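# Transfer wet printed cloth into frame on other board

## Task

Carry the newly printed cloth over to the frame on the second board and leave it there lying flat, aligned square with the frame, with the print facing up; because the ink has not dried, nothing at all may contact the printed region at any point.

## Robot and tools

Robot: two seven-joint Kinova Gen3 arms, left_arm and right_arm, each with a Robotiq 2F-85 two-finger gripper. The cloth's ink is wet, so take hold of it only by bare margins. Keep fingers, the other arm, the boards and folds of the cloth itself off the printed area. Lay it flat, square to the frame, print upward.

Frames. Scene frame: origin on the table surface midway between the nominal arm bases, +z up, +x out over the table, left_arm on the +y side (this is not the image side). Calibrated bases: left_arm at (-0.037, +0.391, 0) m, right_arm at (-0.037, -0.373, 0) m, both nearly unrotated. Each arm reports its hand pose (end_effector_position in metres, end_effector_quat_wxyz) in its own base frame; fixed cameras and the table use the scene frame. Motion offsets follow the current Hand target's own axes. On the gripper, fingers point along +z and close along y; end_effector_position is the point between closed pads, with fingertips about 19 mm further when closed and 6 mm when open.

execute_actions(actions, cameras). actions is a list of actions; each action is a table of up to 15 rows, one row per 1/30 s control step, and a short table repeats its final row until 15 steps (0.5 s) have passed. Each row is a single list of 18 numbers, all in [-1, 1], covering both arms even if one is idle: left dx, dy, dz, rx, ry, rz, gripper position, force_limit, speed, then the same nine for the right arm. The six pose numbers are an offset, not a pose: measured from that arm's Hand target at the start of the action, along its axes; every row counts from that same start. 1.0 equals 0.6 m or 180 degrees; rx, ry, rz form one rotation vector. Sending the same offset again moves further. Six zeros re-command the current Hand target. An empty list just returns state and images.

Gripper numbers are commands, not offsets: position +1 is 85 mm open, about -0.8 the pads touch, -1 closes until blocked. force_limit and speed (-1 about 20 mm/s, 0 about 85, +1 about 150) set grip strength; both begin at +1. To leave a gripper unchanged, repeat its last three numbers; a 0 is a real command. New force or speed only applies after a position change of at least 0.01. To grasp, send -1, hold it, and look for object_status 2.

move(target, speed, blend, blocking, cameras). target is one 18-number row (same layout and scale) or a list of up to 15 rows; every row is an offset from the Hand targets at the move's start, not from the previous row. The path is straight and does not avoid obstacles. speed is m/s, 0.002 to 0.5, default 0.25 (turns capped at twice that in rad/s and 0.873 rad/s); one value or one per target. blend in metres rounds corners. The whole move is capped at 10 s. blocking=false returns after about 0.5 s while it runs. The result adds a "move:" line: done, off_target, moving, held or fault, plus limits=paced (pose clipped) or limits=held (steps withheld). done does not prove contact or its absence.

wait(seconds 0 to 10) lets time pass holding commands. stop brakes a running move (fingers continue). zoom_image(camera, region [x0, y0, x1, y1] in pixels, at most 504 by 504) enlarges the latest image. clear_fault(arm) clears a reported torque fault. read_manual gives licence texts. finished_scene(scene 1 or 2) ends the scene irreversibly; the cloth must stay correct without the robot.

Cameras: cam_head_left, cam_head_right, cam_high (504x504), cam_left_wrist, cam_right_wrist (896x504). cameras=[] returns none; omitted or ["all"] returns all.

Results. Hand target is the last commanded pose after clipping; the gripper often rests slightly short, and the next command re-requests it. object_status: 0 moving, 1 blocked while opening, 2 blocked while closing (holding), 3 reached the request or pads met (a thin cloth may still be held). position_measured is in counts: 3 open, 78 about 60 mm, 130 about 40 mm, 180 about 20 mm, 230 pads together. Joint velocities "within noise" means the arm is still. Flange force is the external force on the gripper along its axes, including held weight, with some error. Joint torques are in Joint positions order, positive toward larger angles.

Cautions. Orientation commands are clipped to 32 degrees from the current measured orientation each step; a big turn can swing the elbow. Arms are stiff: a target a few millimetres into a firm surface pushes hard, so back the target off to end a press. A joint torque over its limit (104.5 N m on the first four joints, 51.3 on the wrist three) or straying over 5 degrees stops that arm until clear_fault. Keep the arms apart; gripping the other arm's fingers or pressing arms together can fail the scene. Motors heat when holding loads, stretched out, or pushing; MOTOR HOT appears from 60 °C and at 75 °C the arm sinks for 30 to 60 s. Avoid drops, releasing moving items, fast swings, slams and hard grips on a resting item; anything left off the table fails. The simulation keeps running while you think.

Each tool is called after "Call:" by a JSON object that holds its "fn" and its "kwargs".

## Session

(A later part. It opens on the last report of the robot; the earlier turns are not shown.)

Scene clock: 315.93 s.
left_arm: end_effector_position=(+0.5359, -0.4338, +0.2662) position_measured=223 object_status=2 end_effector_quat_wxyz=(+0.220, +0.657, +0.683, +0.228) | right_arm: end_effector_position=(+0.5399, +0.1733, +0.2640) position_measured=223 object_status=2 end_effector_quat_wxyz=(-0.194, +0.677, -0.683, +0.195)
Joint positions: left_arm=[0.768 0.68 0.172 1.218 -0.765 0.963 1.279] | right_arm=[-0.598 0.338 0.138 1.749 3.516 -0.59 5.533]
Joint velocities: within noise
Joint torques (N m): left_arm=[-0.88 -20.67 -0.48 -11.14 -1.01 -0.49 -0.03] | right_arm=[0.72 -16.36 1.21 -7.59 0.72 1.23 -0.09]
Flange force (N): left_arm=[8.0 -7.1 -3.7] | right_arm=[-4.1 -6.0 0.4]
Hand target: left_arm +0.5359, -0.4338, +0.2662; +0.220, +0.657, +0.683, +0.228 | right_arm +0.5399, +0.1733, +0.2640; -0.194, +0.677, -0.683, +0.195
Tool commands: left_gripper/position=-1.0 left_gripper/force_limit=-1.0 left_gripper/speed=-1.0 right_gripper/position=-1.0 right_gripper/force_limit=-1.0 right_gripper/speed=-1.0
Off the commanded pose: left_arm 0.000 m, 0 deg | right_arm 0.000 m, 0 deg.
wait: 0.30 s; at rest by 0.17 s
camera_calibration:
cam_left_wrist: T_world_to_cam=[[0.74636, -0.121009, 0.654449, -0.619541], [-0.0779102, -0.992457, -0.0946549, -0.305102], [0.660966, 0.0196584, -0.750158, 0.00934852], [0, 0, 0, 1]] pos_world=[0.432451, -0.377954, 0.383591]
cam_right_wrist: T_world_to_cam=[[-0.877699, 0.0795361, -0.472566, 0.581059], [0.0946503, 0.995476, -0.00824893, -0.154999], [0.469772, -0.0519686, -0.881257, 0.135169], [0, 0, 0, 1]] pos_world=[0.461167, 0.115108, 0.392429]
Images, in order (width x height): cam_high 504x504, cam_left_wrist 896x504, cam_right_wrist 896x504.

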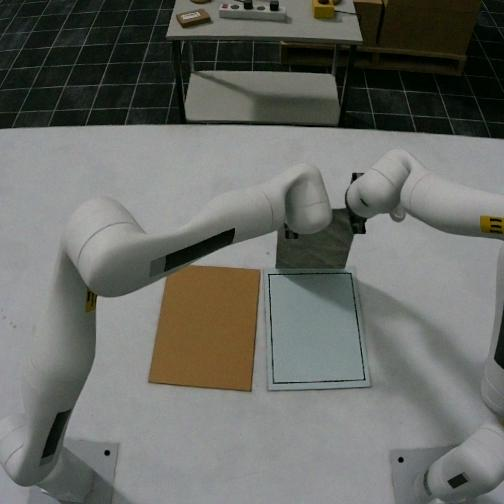

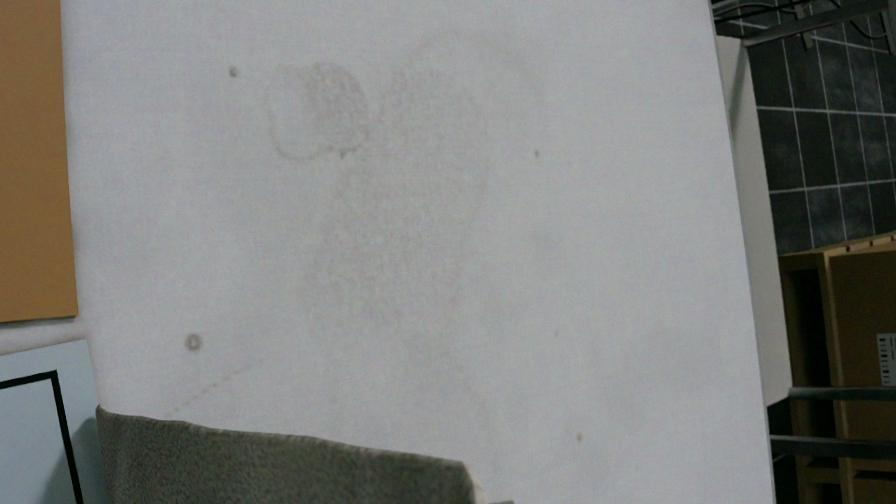

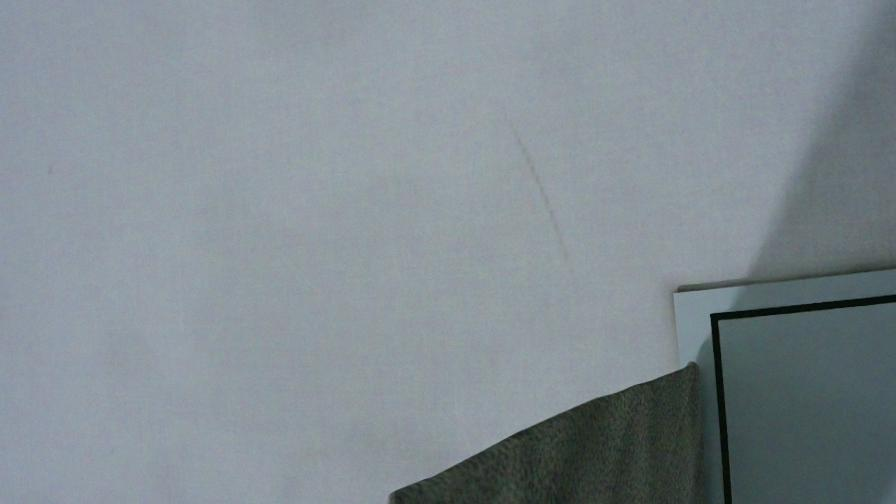

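Call:
{"fn": "move", "kwargs": {"target": [-0.0014,-0.0690,0.0061,0,0,0,-1,-1,-1,0.0015,0.0675,0.0125,0,0,0,-1,-1,-1], "speed": 0.05, "cameras": ["cam_high","cam_left_wrist","cam_right_wrist"]}}

Call:
{"fn": "zoom_image", "kwargs": {"camera": "cam_high", "region": [240, 190, 380, 330]}}

Scene clock: 336.47 s.
left_arm: end_effector_position=(+0.5051, -0.4359, +0.2384) position_measured=223 object_status=2 end_effector_quat_wxyz=(+0.220, +0.657, +0.683, +0.228) | right_arm: end_effector_position=(+0.5095, +0.1726, +0.2362) position_measured=223 object_status=2 end_effector_quat_wxyz=(-0.194, +0.677, -0.683, +0.195)
Joint positions: left_arm=[0.824 0.664 0.141 1.339 -0.804 0.901 1.397] | right_arm=[-0.673 0.319 0.185 1.886 3.595 -0.493 5.41]
Joint velocities: within noise
Joint torques (N m): left_arm=[-0.87 -20.04 -0.7 -10.84 -0.92 -0.26 0.02] | right_arm=[0.68 -15.25 1.3 -6.99 0.69 1.08 -0.1]
Flange force (N): left_arm=[8.1 -6.2 -3.8] | right_arm=[-4.2 -5.6 0.5]
Hand target: left_arm +0.5051, -0.4359, +0.2384; +0.220, +0.657, +0.683, +0.228 | right_arm +0.5095, +0.1726, +0.2362; -0.194, +0.677, -0.683, +0.195
Off the commanded pose: left_arm 0.000 m, 0 deg | right_arm 0.000 m, 0 deg.
move: done
camera_calibration:
cam_left_wrist: T_world_to_cam=[[0.746366, -0.120935, 0.654456, -0.578578], [-0.0778545, -0.992466, -0.094606, -0.312161], [0.660966, 0.0196585, -0.750158, 0.0088915], [0, 0, 0, 1]] pos_world=[0.401651, -0.379954, 0.355792]
cam_right_wrist: T_world_to_cam=[[-0.877695, 0.0795825, -0.472566, 0.541327], [0.0946914, 0.995473, -0.00822721, -0.151778], [0.469772, -0.0519689, -0.881257, 0.125009], [0, 0, 0, 1]] pos_world=[0.430766, 0.114508, 0.364729]
Images, in order (width x height): cam_high 504x504, cam_left_wrist 896x504, cam_right_wrist 896x504.

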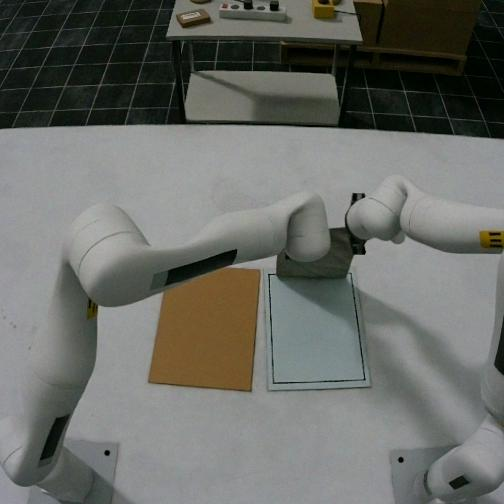

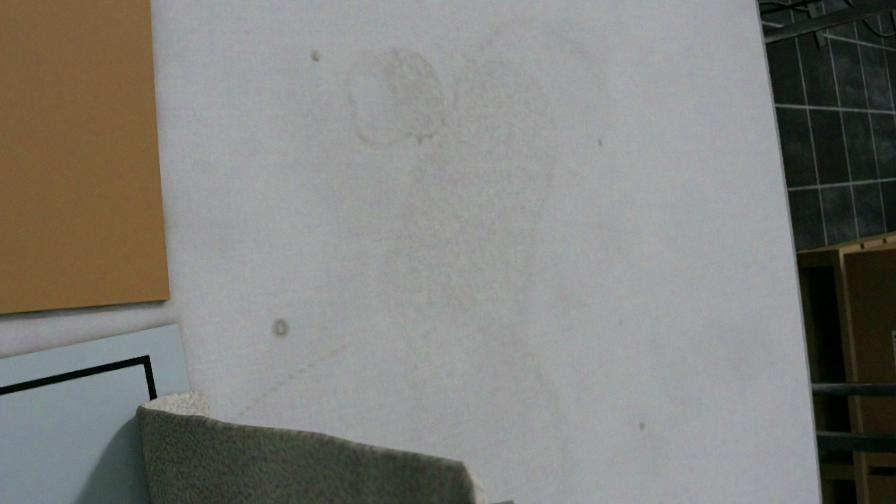

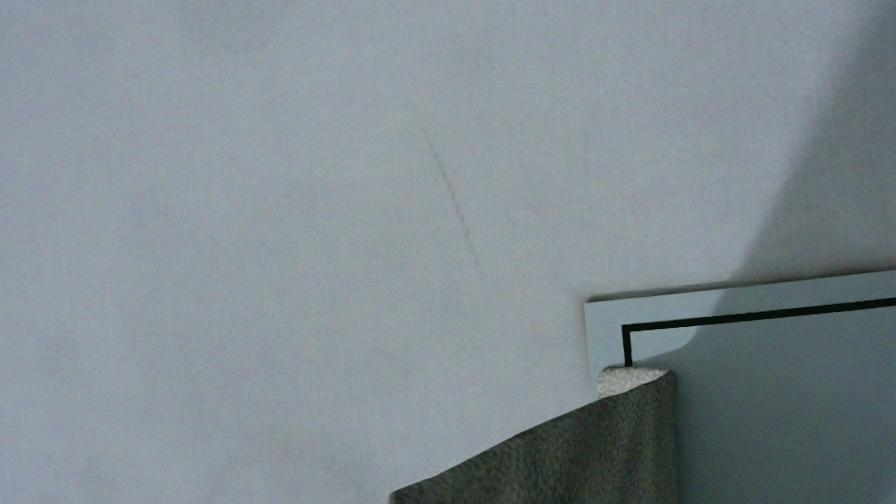

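Scaled by 3.600 from the camera's 504x504 image, which has a finer 720x720 frame.

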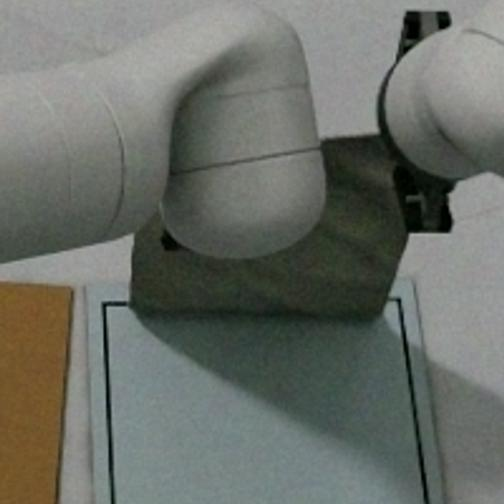

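Call:
{"fn": "move", "kwargs": {"target": [-0.0048,-0.2473,0.0221,0,0,0,-1,-1,-1,0.0052,0.2417,0.0450,0,0,0,-1,-1,-1], "speed": 0.08, "cameras": ["cam_high","cam_left_wrist","cam_right_wrist"]}}

Call:
{"fn": "zoom_image", "kwargs": {"camera": "cam_high", "region": [240, 190, 380, 330]}}

Scene clock: 340.93 s.
left_arm: end_effector_position=(+0.3948, -0.4431, +0.1384) position_measured=223 object_status=2 end_effector_quat_wxyz=(+0.220, +0.657, +0.683, +0.228) | right_arm: end_effector_position=(+0.4007, +0.1704, +0.1366) position_measured=223 object_status=2 end_effector_quat_wxyz=(-0.194, +0.677, -0.683, +0.195)
Joint positions: left_arm=[1.076 0.698 0.02 1.648 -0.963 0.741 1.848] | right_arm=[-1.286 0.451 0.758 2.325 4.004 -0.034 4.768]
Joint velocities: within noise
Joint torques (N m): left_arm=[-0.94 -18.64 -1.47 -8.83 -0.78 0.59 0.03] | right_arm=[0.68 -11.21 3.13 -3.51 0.19 0.13 -0.08]
Flange force (N): left_arm=[7.8 -3.1 -4.2] | right_arm=[-4.7 -1.4 1.6]
Hand target: left_arm +0.3948, -0.4431, +0.1385; +0.220, +0.657, +0.683, +0.228 | right_arm +0.4007, +0.1704, +0.1366; -0.194, +0.677, -0.683, +0.195
Off the commanded pose: left_arm 0.000 m, 0 deg | right_arm 0.000 m, 0 deg.
move: done
camera_calibration:
cam_left_wrist: T_world_to_cam=[[0.746374, -0.120934, 0.654447, -0.431745], [-0.077789, -0.992464, -0.0946806, -0.337345], [0.660965, 0.0197584, -0.750157, 0.0070352], [0, 0, 0, 1]] pos_world=[0.291351, -0.387154, 0.255891]
cam_right_wrist: T_world_to_cam=[[-0.877736, 0.0795869, -0.472489, 0.398887], [0.0946956, 0.995472, -0.00823559, -0.140105], [0.469694, -0.0519713, -0.881298, 0.0881806], [0, 0, 0, 1]] pos_world=[0.321967, 0.112308, 0.265029]
Images, in order (width x height): cam_high 504x504, cam_left_wrist 896x504, cam_right_wrist 896x504.

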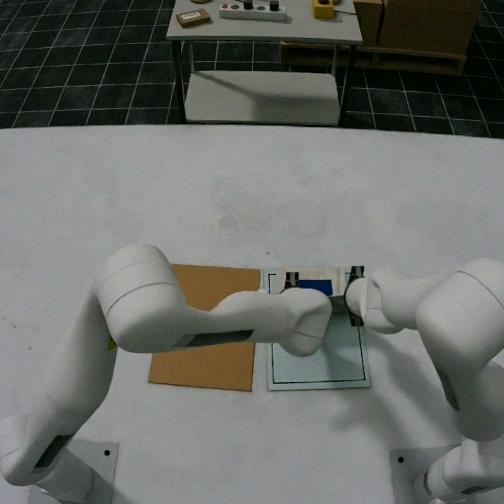

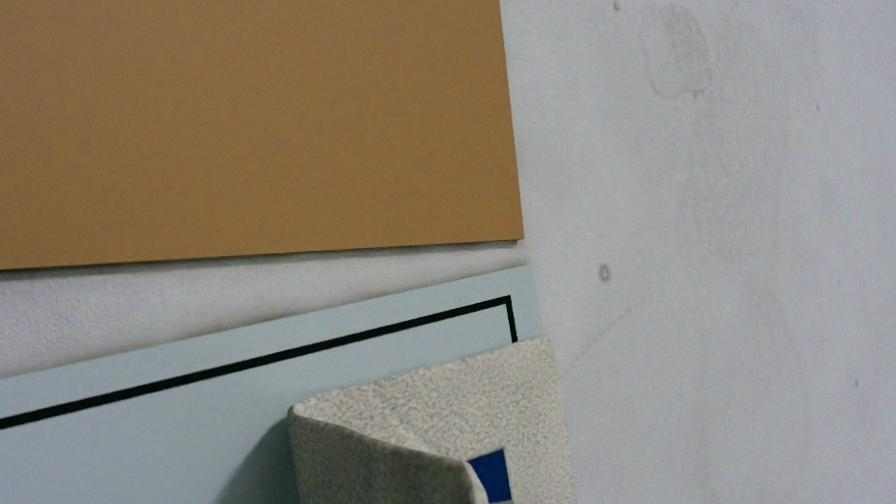

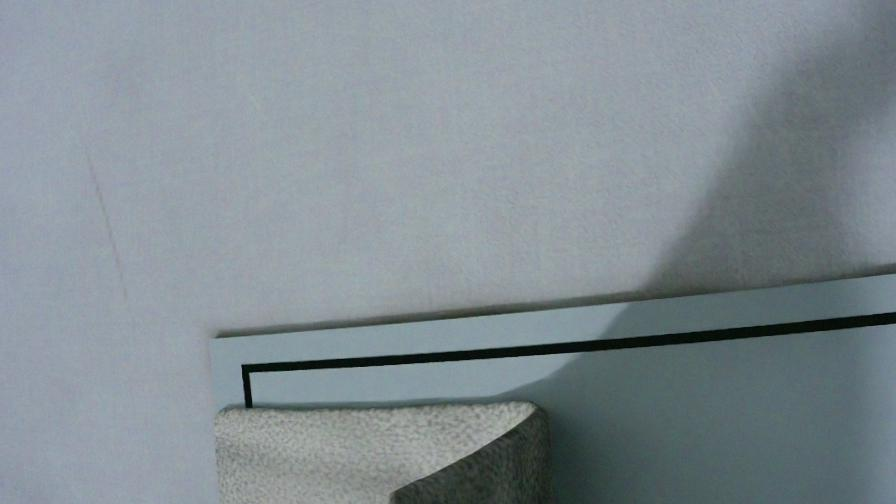

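Scaled by 3.600 from the camera's 504x504 image, which has a finer 720x720 frame.

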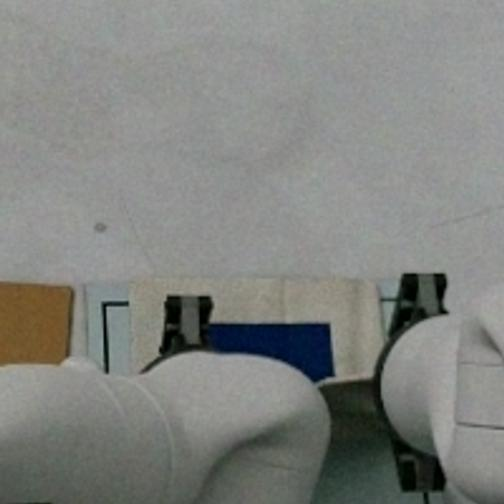

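Call:
{"fn": "move", "kwargs": {"target": [-0.0051,-0.2587,0.0230,0.15,0,0,-1,-1,-1,0.0055,0.2530,0.0470,-0.1222,0,0,-1,-1,-1], "speed": 0.08, "cameras": ["cam_high","cam_left_wrist","cam_right_wrist","cam_head_left","cam_head_right"]}}

Call:
{"fn": "zoom_image", "kwargs": {"camera": "cam_high", "region": [240, 240, 400, 400]}}

Call:
{"fn": "zoom_image", "kwargs": {"camera": "cam_head_left", "region": [160, 250, 310, 400]}}

Call:
{"fn": "zoom_image", "kwargs": {"camera": "cam_head_right", "region": [190, 250, 340, 400]}}

Scene clock: 349.17 s.
left_arm: end_effector_position=(+0.2793, -0.4508, +0.0341) position_measured=223 object_status=2 end_effector_quat_wxyz=(+0.061, +0.691, +0.718, +0.062) | right_arm: end_effector_position=(+0.2868, +0.1680, +0.0323) position_measured=223 object_status=2 end_effector_quat_wxyz=(-0.061, +0.701, -0.707, +0.062)
Joint positions: left_arm=[0.859 0.822 0.328 1.647 -0.623 0.719 1.595] | right_arm=[-0.77 0.544 0.078 2.378 3.825 -0.116 4.894]
Joint velocities: within noise
Joint torques (N m): left_arm=[-0.83 -18.64 1.21 -7.62 0.15 0.01 0.05] | right_arm=[0.7 -13.33 0.94 -0.9 0.15 0.17 -0.1]
Flange force (N): left_arm=[7.7 -4.5 -3.6] | right_arm=[-4.6 -1.7 1.9]
Hand target: left_arm +0.2793, -0.4507, +0.0340; +0.061, +0.691, +0.718, +0.062 | right_arm +0.2868, +0.1681, +0.0323; -0.061, +0.701, -0.707, +0.062
Off the commanded pose: left_arm 0.000 m, 0 deg | right_arm 0.000 m, 0 deg.
move: done
camera_calibration:
cam_left_wrist: T_world_to_cam=[[0.96248, -0.113115, 0.246651, -0.321106], [-0.108682, -0.993576, -0.031559, -0.35788], [0.248637, 0.00356843, -0.96859, 0.120496], [0, 0, 0, 1]] pos_world=[0.240204, -0.392333, 0.184619]
cam_right_wrist: T_world_to_cam=[[-0.990758, 0.0805772, -0.109111, 0.270334], [0.0853751, 0.995544, -0.0400319, -0.124126], [0.105399, -0.0489773, -0.993223, 0.157293], [0, 0, 0, 1]] pos_world=[0.261854, 0.109494, 0.180754]

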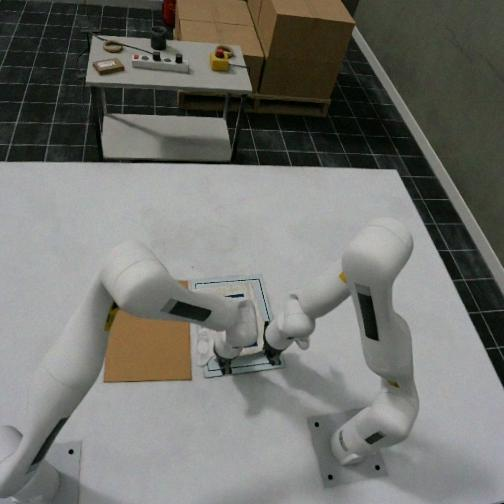

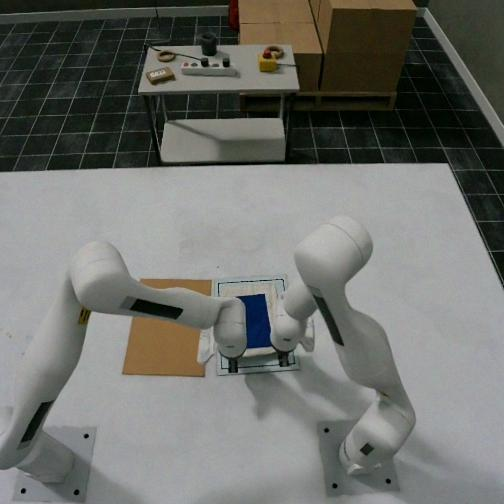

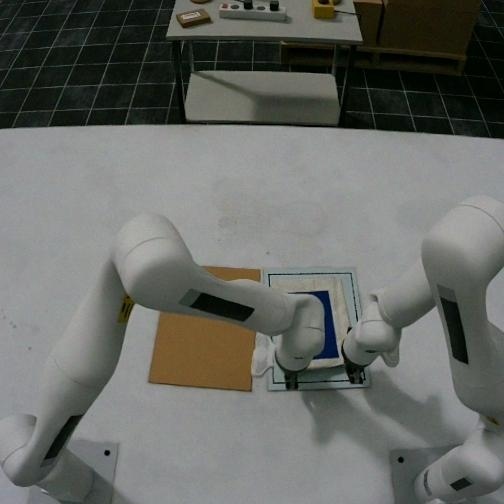

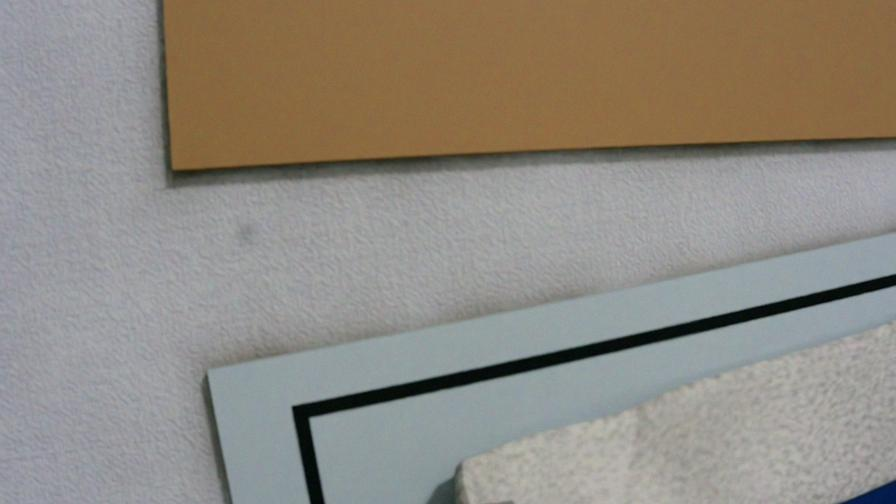

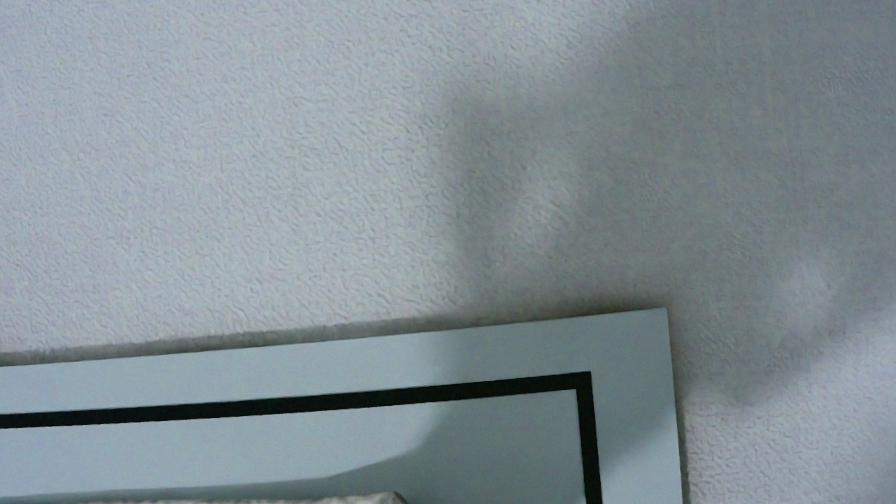

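Scaled by 3.150 from the camera's 504x504 image, which has a finer 720x720 frame.

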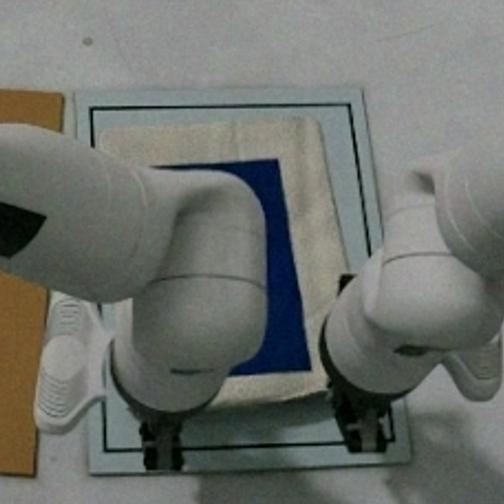

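Scaled by 3.360 from the camera's 504x504 image, which has a finer 720x720 frame.

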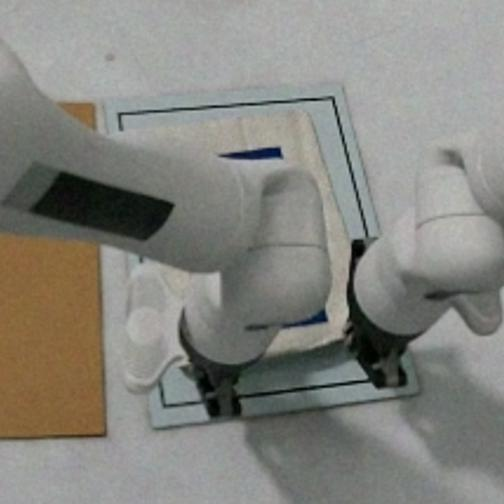

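Scaled by 3.360 from the camera's 504x504 image, which has a finer 720x720 frame.

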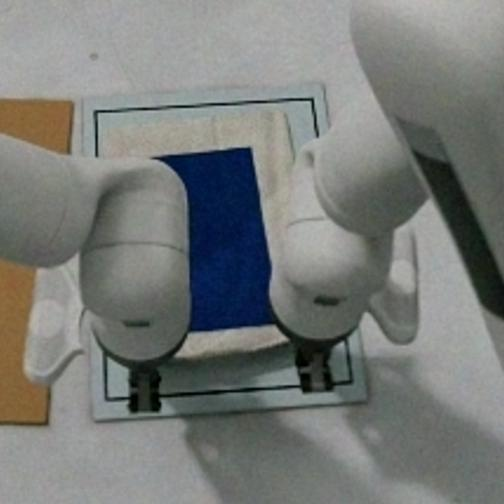

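Call:
{"fn": "move", "kwargs": {"target": [0,0,0,0,-0.0025,0.0142,-1,-1,-1,0.0003,0.0131,-0.0023,0,0.0025,0.0142,-1,-1,-1], "speed": 0.03, "cameras": ["cam_high","cam_left_wrist","cam_right_wrist","cam_head_right"]}}

Call:
{"fn": "zoom_image", "kwargs": {"camera": "cam_high", "region": [240, 240, 400, 400]}}

Call:
{"fn": "zoom_image", "kwargs": {"camera": "cam_head_right", "region": [190, 250, 340, 400]}}

Scene clock: 359.60 s.
left_arm: end_effector_position=(+0.2793, -0.4507, +0.0340) position_measured=223 object_status=2 end_effector_quat_wxyz=(+0.062, +0.707, +0.702, +0.061) | right_arm: end_effector_position=(+0.2788, +0.1679, +0.0323) position_measured=223 object_status=2 end_effector_quat_wxyz=(-0.060, +0.685, -0.723, +0.063)
Joint positions: left_arm=[0.849 0.82 0.339 1.655 -0.637 0.71 1.561] | right_arm=[-0.818 0.542 0.11 2.394 3.801 -0.107 4.849]
Joint velocities: within noise
Joint torques (N m): left_arm=[-0.98 -18.67 1.31 -7.57 0.08 0.06 0.05] | right_arm=[0.72 -13.16 1.12 -0.54 0.15 0.1 -0.12]
Flange force (N): left_arm=[7.2 -5.1 -3.3] | right_arm=[-5.2 -1.9 1.9]
Hand target: left_arm +0.2793, -0.4507, +0.0340; +0.062, +0.707, +0.702, +0.061 | right_arm +0.2788, +0.1679, +0.0323; -0.060, +0.685, -0.723, +0.063
Off the commanded pose: left_arm 0.000 m, 0 deg | right_arm 0.000 m, 0 deg.
move: done
camera_calibration:
cam_left_wrist: T_world_to_cam=[[0.956373, -0.156598, 0.246632, -0.338983], [-0.153576, -0.987632, -0.0315688, -0.342657], [0.248525, -0.00768513, -0.968595, 0.115458], [0, 0, 0, 1]] pos_world=[0.242876, -0.390616, 0.184619]
cam_right_wrist: T_world_to_cam=[[-0.986087, 0.125376, -0.109146, 0.253687], [0.130377, 0.99066, -0.0399273, -0.135078], [0.10312, -0.0536018, -0.993224, 0.159539], [0, 0, 0, 1]] pos_world=[0.251317, 0.110562, 0.180754]
Images, in order (width x height): cam_head_right 504x504, cam_high 504x504, cam_left_wrist 896x504, cam_right_wrist 896x504.

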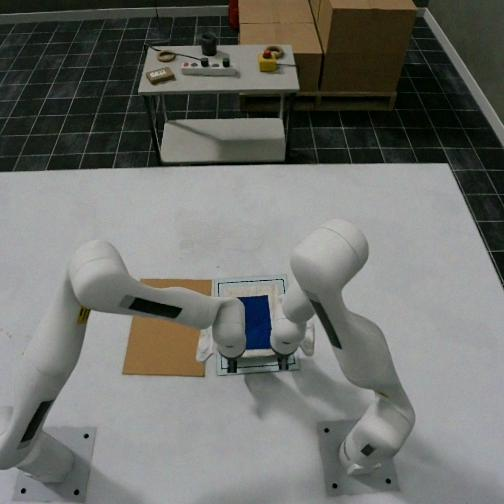

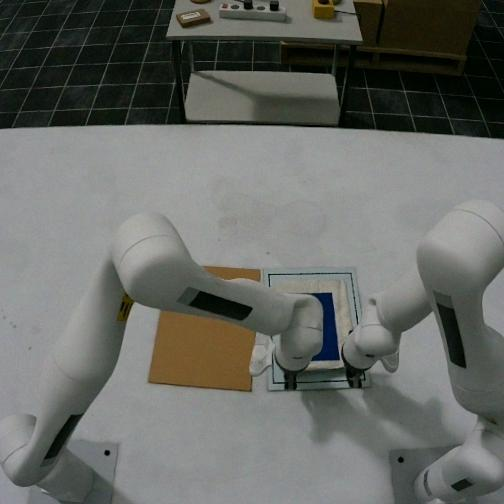

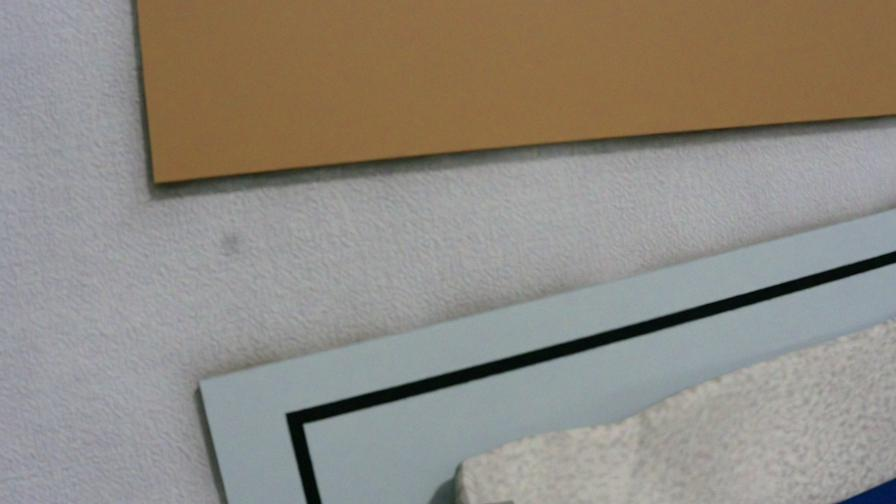

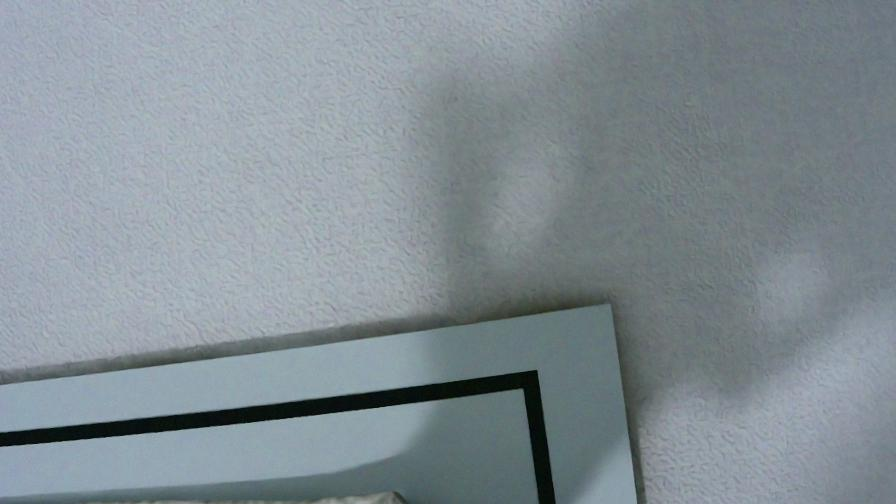

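Scaled by 3.150 from the camera's 504x504 image, which has a finer 720x720 frame.

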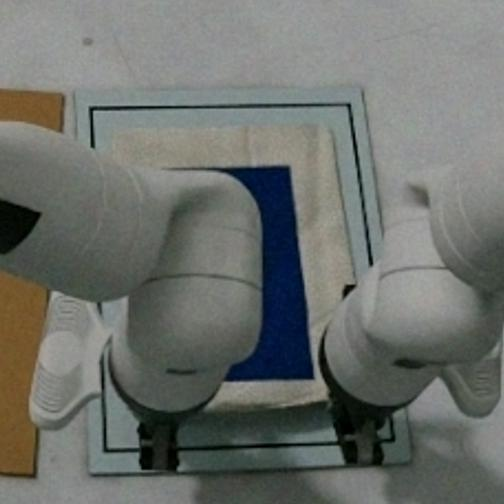

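Scaled by 3.360 from the camera's 504x504 image, which has a finer 720x720 frame.

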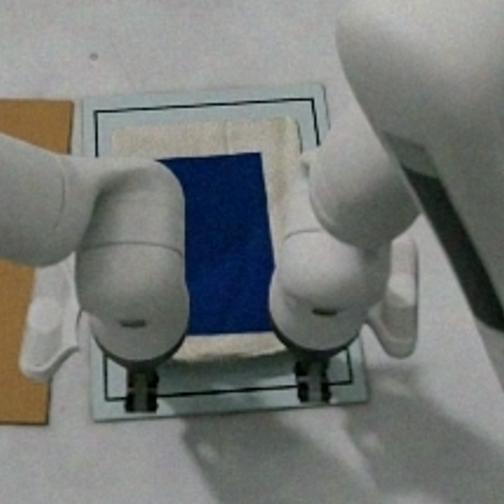

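Call:
{"fn": "zoom_image", "kwargs": {"camera": "cam_high", "region": [260, 262, 370, 372]}}

Call:
{"fn": "zoom_image", "kwargs": {"camera": "cam_head_right", "region": [210, 268, 310, 368]}}

Scaled by 4.582 from the camera's 504x504 image, which has a finer 720x720 frame.

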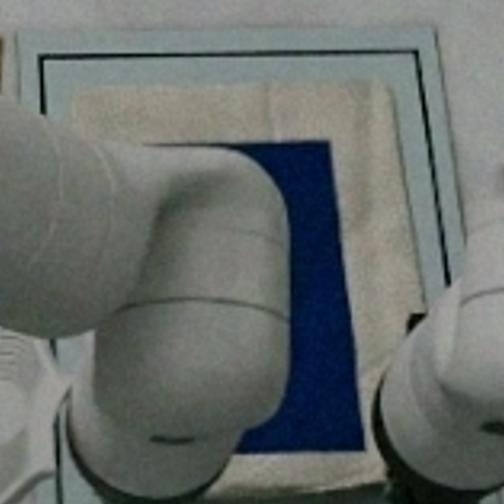

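Scaled by 5.040 from the camera's 504x504 image, which has a finer 720x720 frame.

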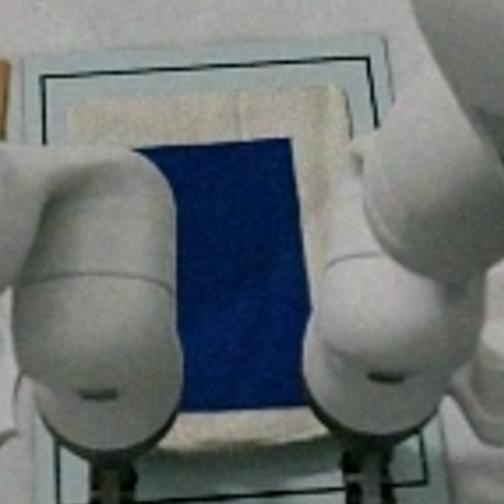

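Call:
{"fn": "move", "kwargs": {"target": [0,0.0025,0.0077,0.0389,0,0,-1,-1,-1,0,-0.0027,0.0069,-0.0389,0,0,-1,-1,-1], "speed": 0.05, "cameras": ["cam_left_wrist","cam_right_wrist"]}}

Scene clock: 378.27 s.
left_arm: end_effector_position=(+0.2816, -0.4507, +0.0297) position_measured=223 object_status=2 end_effector_quat_wxyz=(+0.019, +0.709, +0.704, +0.018) | right_arm: end_effector_position=(+0.2811, +0.1678, +0.0285) position_measured=223 object_status=2 end_effector_quat_wxyz=(-0.018, +0.688, -0.726, +0.019)
Joint positions: left_arm=[0.73 0.871 0.444 1.583 -0.549 0.787 1.417] | right_arm=[-0.475 0.569 -0.224 2.285 3.685 -0.301 5.047]
Joint velocities: within noise
Joint torques (N m): left_arm=[-0.96 -18.85 2.22 -7.55 0.39 0.02 0.04] | right_arm=[0.7 -14.13 -0.2 -1.01 0.15 0.1 -0.13]
Flange force (N): left_arm=[7.2 -6.1 -2.9] | right_arm=[-5.2 -3.8 0.6]
Hand target: left_arm +0.2816, -0.4507, +0.0297; +0.019, +0.709, +0.704, +0.018 | right_arm +0.2811, +0.1678, +0.0285; -0.018, +0.688, -0.726, +0.019
Off the commanded pose: left_arm 0.000 m, 0 deg | right_arm 0.000 m, 0 deg.
move: done
camera_calibration:
cam_left_wrist: T_world_to_cam=[[0.979273, -0.156873, 0.128121, -0.343096], [-0.156435, -0.987596, -0.0135375, -0.342127], [0.128655, -0.00678565, -0.991666, 0.145545], [0, 0, 0, 1]] pos_world=[0.263739, -0.390718, 0.183658]
cam_right_wrist: T_world_to_cam=[[-0.991978, 0.125794, 0.0124809, 0.253662], [0.125045, 0.990937, -0.0490594, -0.133661], [-0.0185392, -0.0471052, -0.998718, 0.188792], [0, 0, 0, 1]] pos_world=[0.271841, 0.109434, 0.178827]
Images, in order (width x height): cam_left_wrist 896x504, cam_right_wrist 896x504.

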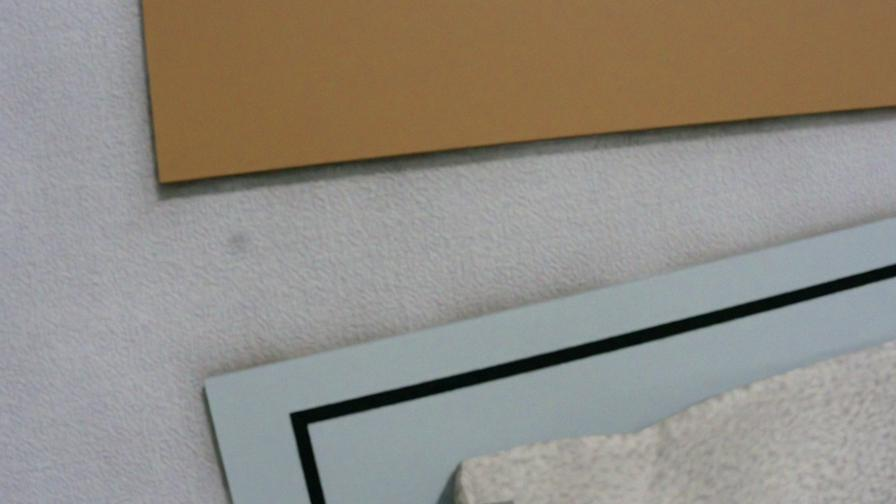

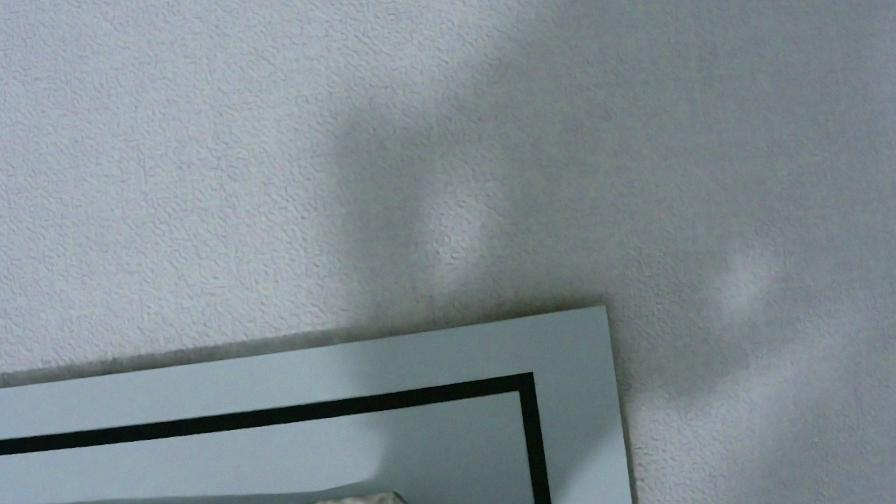

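Call:
{"fn": "move", "kwargs": {"target": [0,0,0,0,0,0,-0.365,-1,-1,0,0,0,0,0,0,-0.365,-1,-1], "speed": 0.03, "cameras": ["cam_left_wrist","cam_right_wrist"]}}

Scene clock: 380.57 s.
left_arm: end_effector_position=(+0.2816, -0.4507, +0.0297) position_measured=175 object_status=0 end_effector_quat_wxyz=(+0.019, +0.709, +0.704, +0.018) | right_arm: end_effector_position=(+0.2811, +0.1678, +0.0285) position_measured=175 object_status=0 end_effector_quat_wxyz=(-0.018, +0.688, -0.726, +0.019)
Joint positions: left_arm=[0.73 0.871 0.444 1.583 -0.549 0.787 1.417] | right_arm=[-0.475 0.569 -0.224 2.285 3.685 -0.301 5.047]
Joint velocities: within noise
Joint torques (N m): left_arm=[-0.93 -18.9 2.26 -7.47 0.42 0.05 0.03] | right_arm=[0.68 -14.16 -0.29 -1.13 0.15 0.08 -0.13]
Flange force (N): left_arm=[7.0 -6.0 -2.7] | right_arm=[-4.9 -3.4 1.0]
Hand target: left_arm +0.2816, -0.4507, +0.0297; +0.019, +0.709, +0.704, +0.018 | right_arm +0.2811, +0.1678, +0.0285; -0.018, +0.688, -0.726, +0.019
Off the commanded pose: left_arm 0.000 m, 0 deg | right_arm 0.000 m, 0 deg.
move: done
camera_calibration:
cam_left_wrist: T_world_to_cam=[[0.979273, -0.156873, 0.128121, -0.343096], [-0.156435, -0.987596, -0.0135375, -0.342127], [0.128655, -0.00678565, -0.991666, 0.145545], [0, 0, 0, 1]] pos_world=[0.263739, -0.390718, 0.183658]
cam_right_wrist: T_world_to_cam=[[-0.991978, 0.125792, 0.012481, 0.253662], [0.125043, 0.990938, -0.0490594, -0.133661], [-0.0185392, -0.0471052, -0.998718, 0.188792], [0, 0, 0, 1]] pos_world=[0.271841, 0.109434, 0.178827]
Images, in order (width x height): cam_left_wrist 896x504, cam_right_wrist 896x504.

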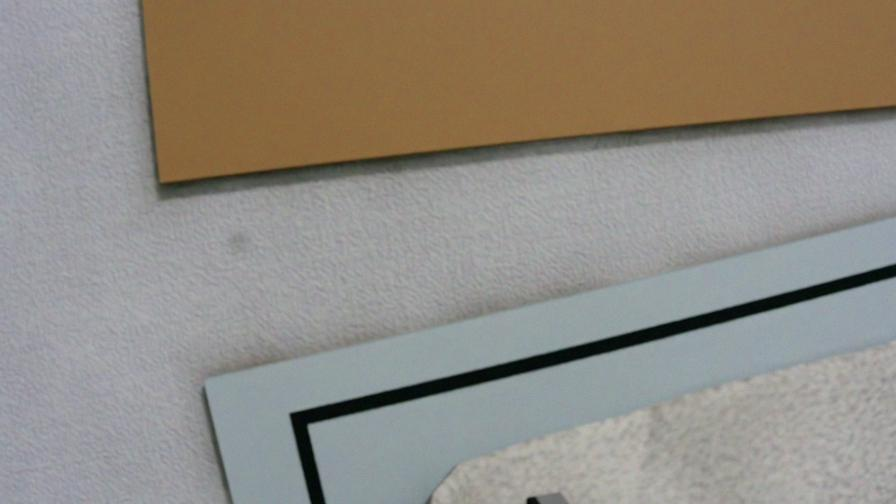

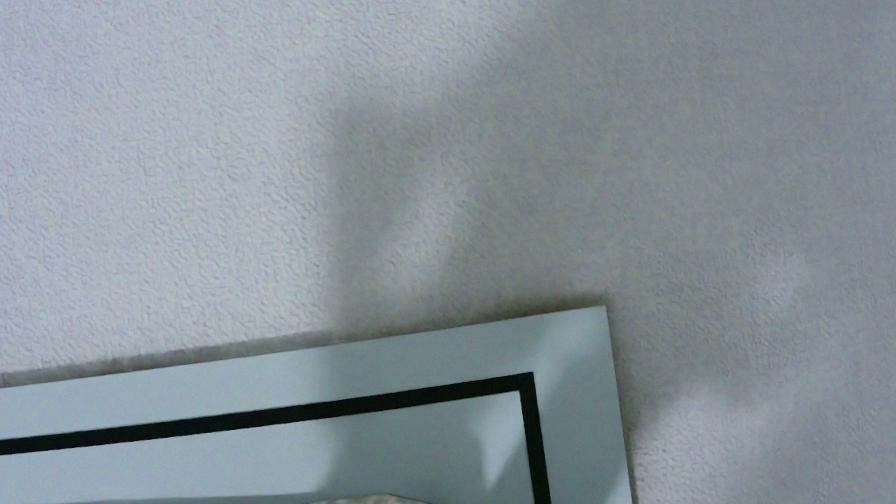

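Call:
{"fn": "move", "kwargs": {"target": [[0,0.0017,-0.0333,0,0,0,-0.365,-1,-1,0,-0.0017,-0.0333,0,0,0,-0.365,-1,-1],[0,0.0052,-0.0999,0,0,0,-0.365,-1,-1,0,-0.0052,-0.0999,0,0,0,-0.365,-1,-1]], "speed": [0.03,0.08], "cameras": ["cam_high","cam_left_wrist","cam_right_wrist","cam_head_right"]}}

Call:
{"fn": "zoom_image", "kwargs": {"camera": "cam_high", "region": [260, 262, 390, 392]}}

Scene clock: 384.20 s.
left_arm: end_effector_position=(+0.2816, -0.4507, +0.0898) position_measured=175 object_status=3 end_effector_quat_wxyz=(+0.019, +0.709, +0.704, +0.018) | right_arm: end_effector_position=(+0.2812, +0.1678, +0.0886) position_measured=175 object_status=3 end_effector_quat_wxyz=(-0.018, +0.688, -0.726, +0.019)
Joint positions: left_arm=[0.701 0.778 0.497 1.545 -0.495 0.917 1.37] | right_arm=[-0.337 0.413 -0.391 2.231 3.529 -0.52 5.197]
Joint velocities: within noise
Joint torques (N m): left_arm=[-0.97 -18.33 2.25 -8.37 0.33 0.01 0.01] | right_arm=[0.65 -12.8 -0.61 -2.84 0.2 0.13 -0.11]
Flange force (N): left_arm=[7.1 -6.3 -1.5] | right_arm=[-5.1 -4.2 -0.8]
Hand target: left_arm +0.2816, -0.4507, +0.0898; +0.019, +0.709, +0.704, +0.018 | right_arm +0.2812, +0.1678, +0.0886; -0.018, +0.688, -0.726, +0.019
Off the commanded pose: left_arm 0.000 m, 0 deg | right_arm 0.000 m, 0 deg.
move: done
camera_calibration:
cam_left_wrist: T_world_to_cam=[[0.979287, -0.156776, 0.128137, -0.350753], [-0.156351, -0.98761, -0.013427, -0.341369], [0.128654, -0.00688551, -0.991666, 0.205006], [0, 0, 0, 1]] pos_world=[0.26374, -0.390717, 0.243658]
cam_right_wrist: T_world_to_cam=[[-0.99199, 0.125696, 0.0124857, 0.252926], [0.124947, 0.99095, -0.0490575, -0.130693], [-0.018539, -0.0471045, -0.998718, 0.248715], [0, 0, 0, 1]] pos_world=[0.271841, 0.109434, 0.238827]
Images, in order (width x height): cam_head_right 504x504, cam_high 504x504, cam_left_wrist 896x504, cam_right_wrist 896x504.

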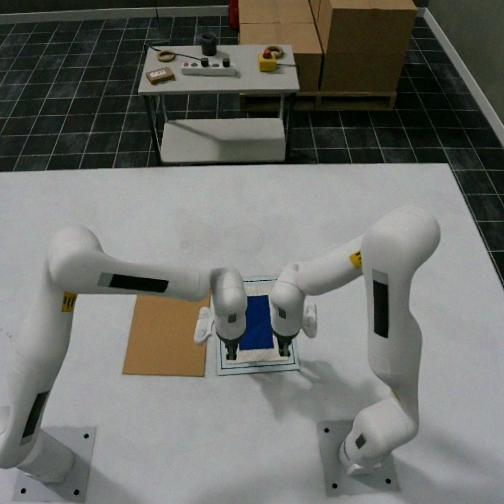

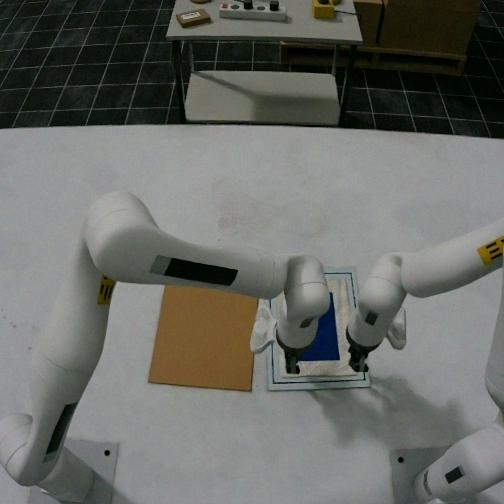

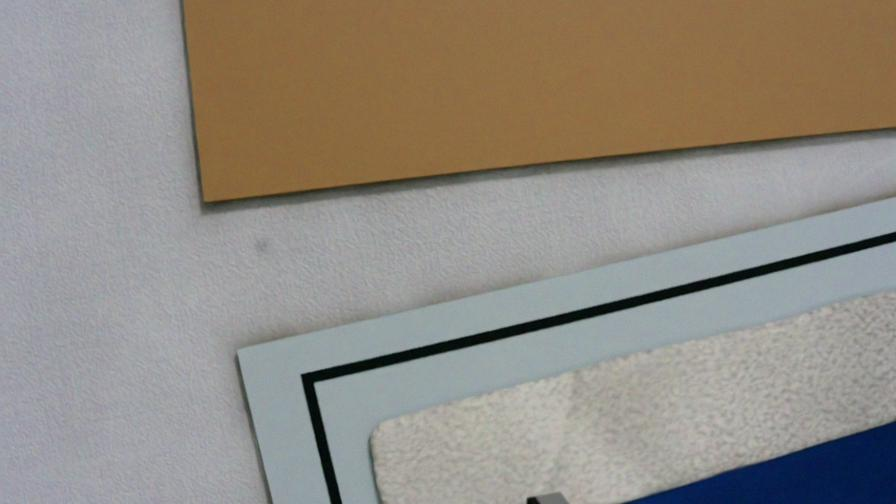

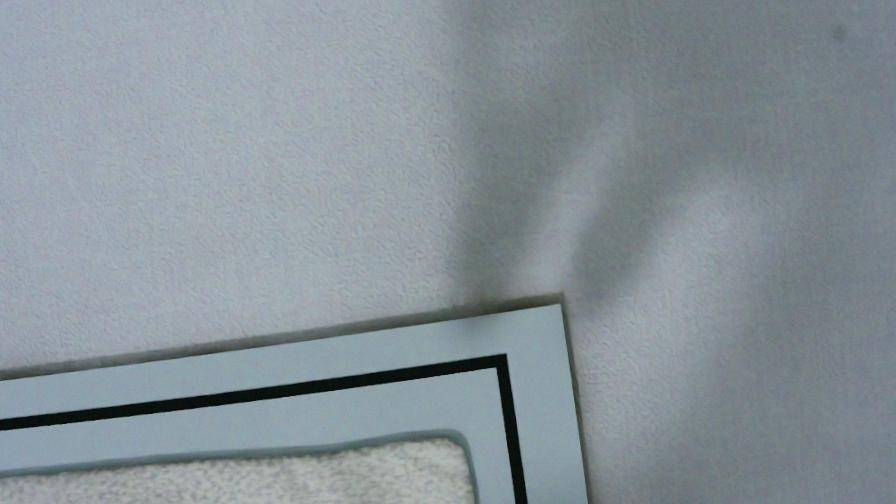

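Scaled by 3.877 from the camera's 504x504 image, which has a finer 720x720 frame.

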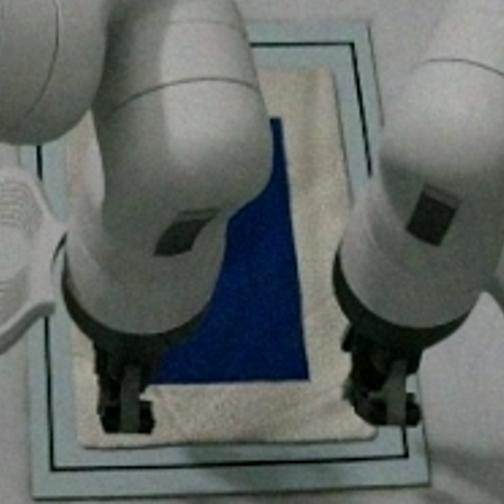

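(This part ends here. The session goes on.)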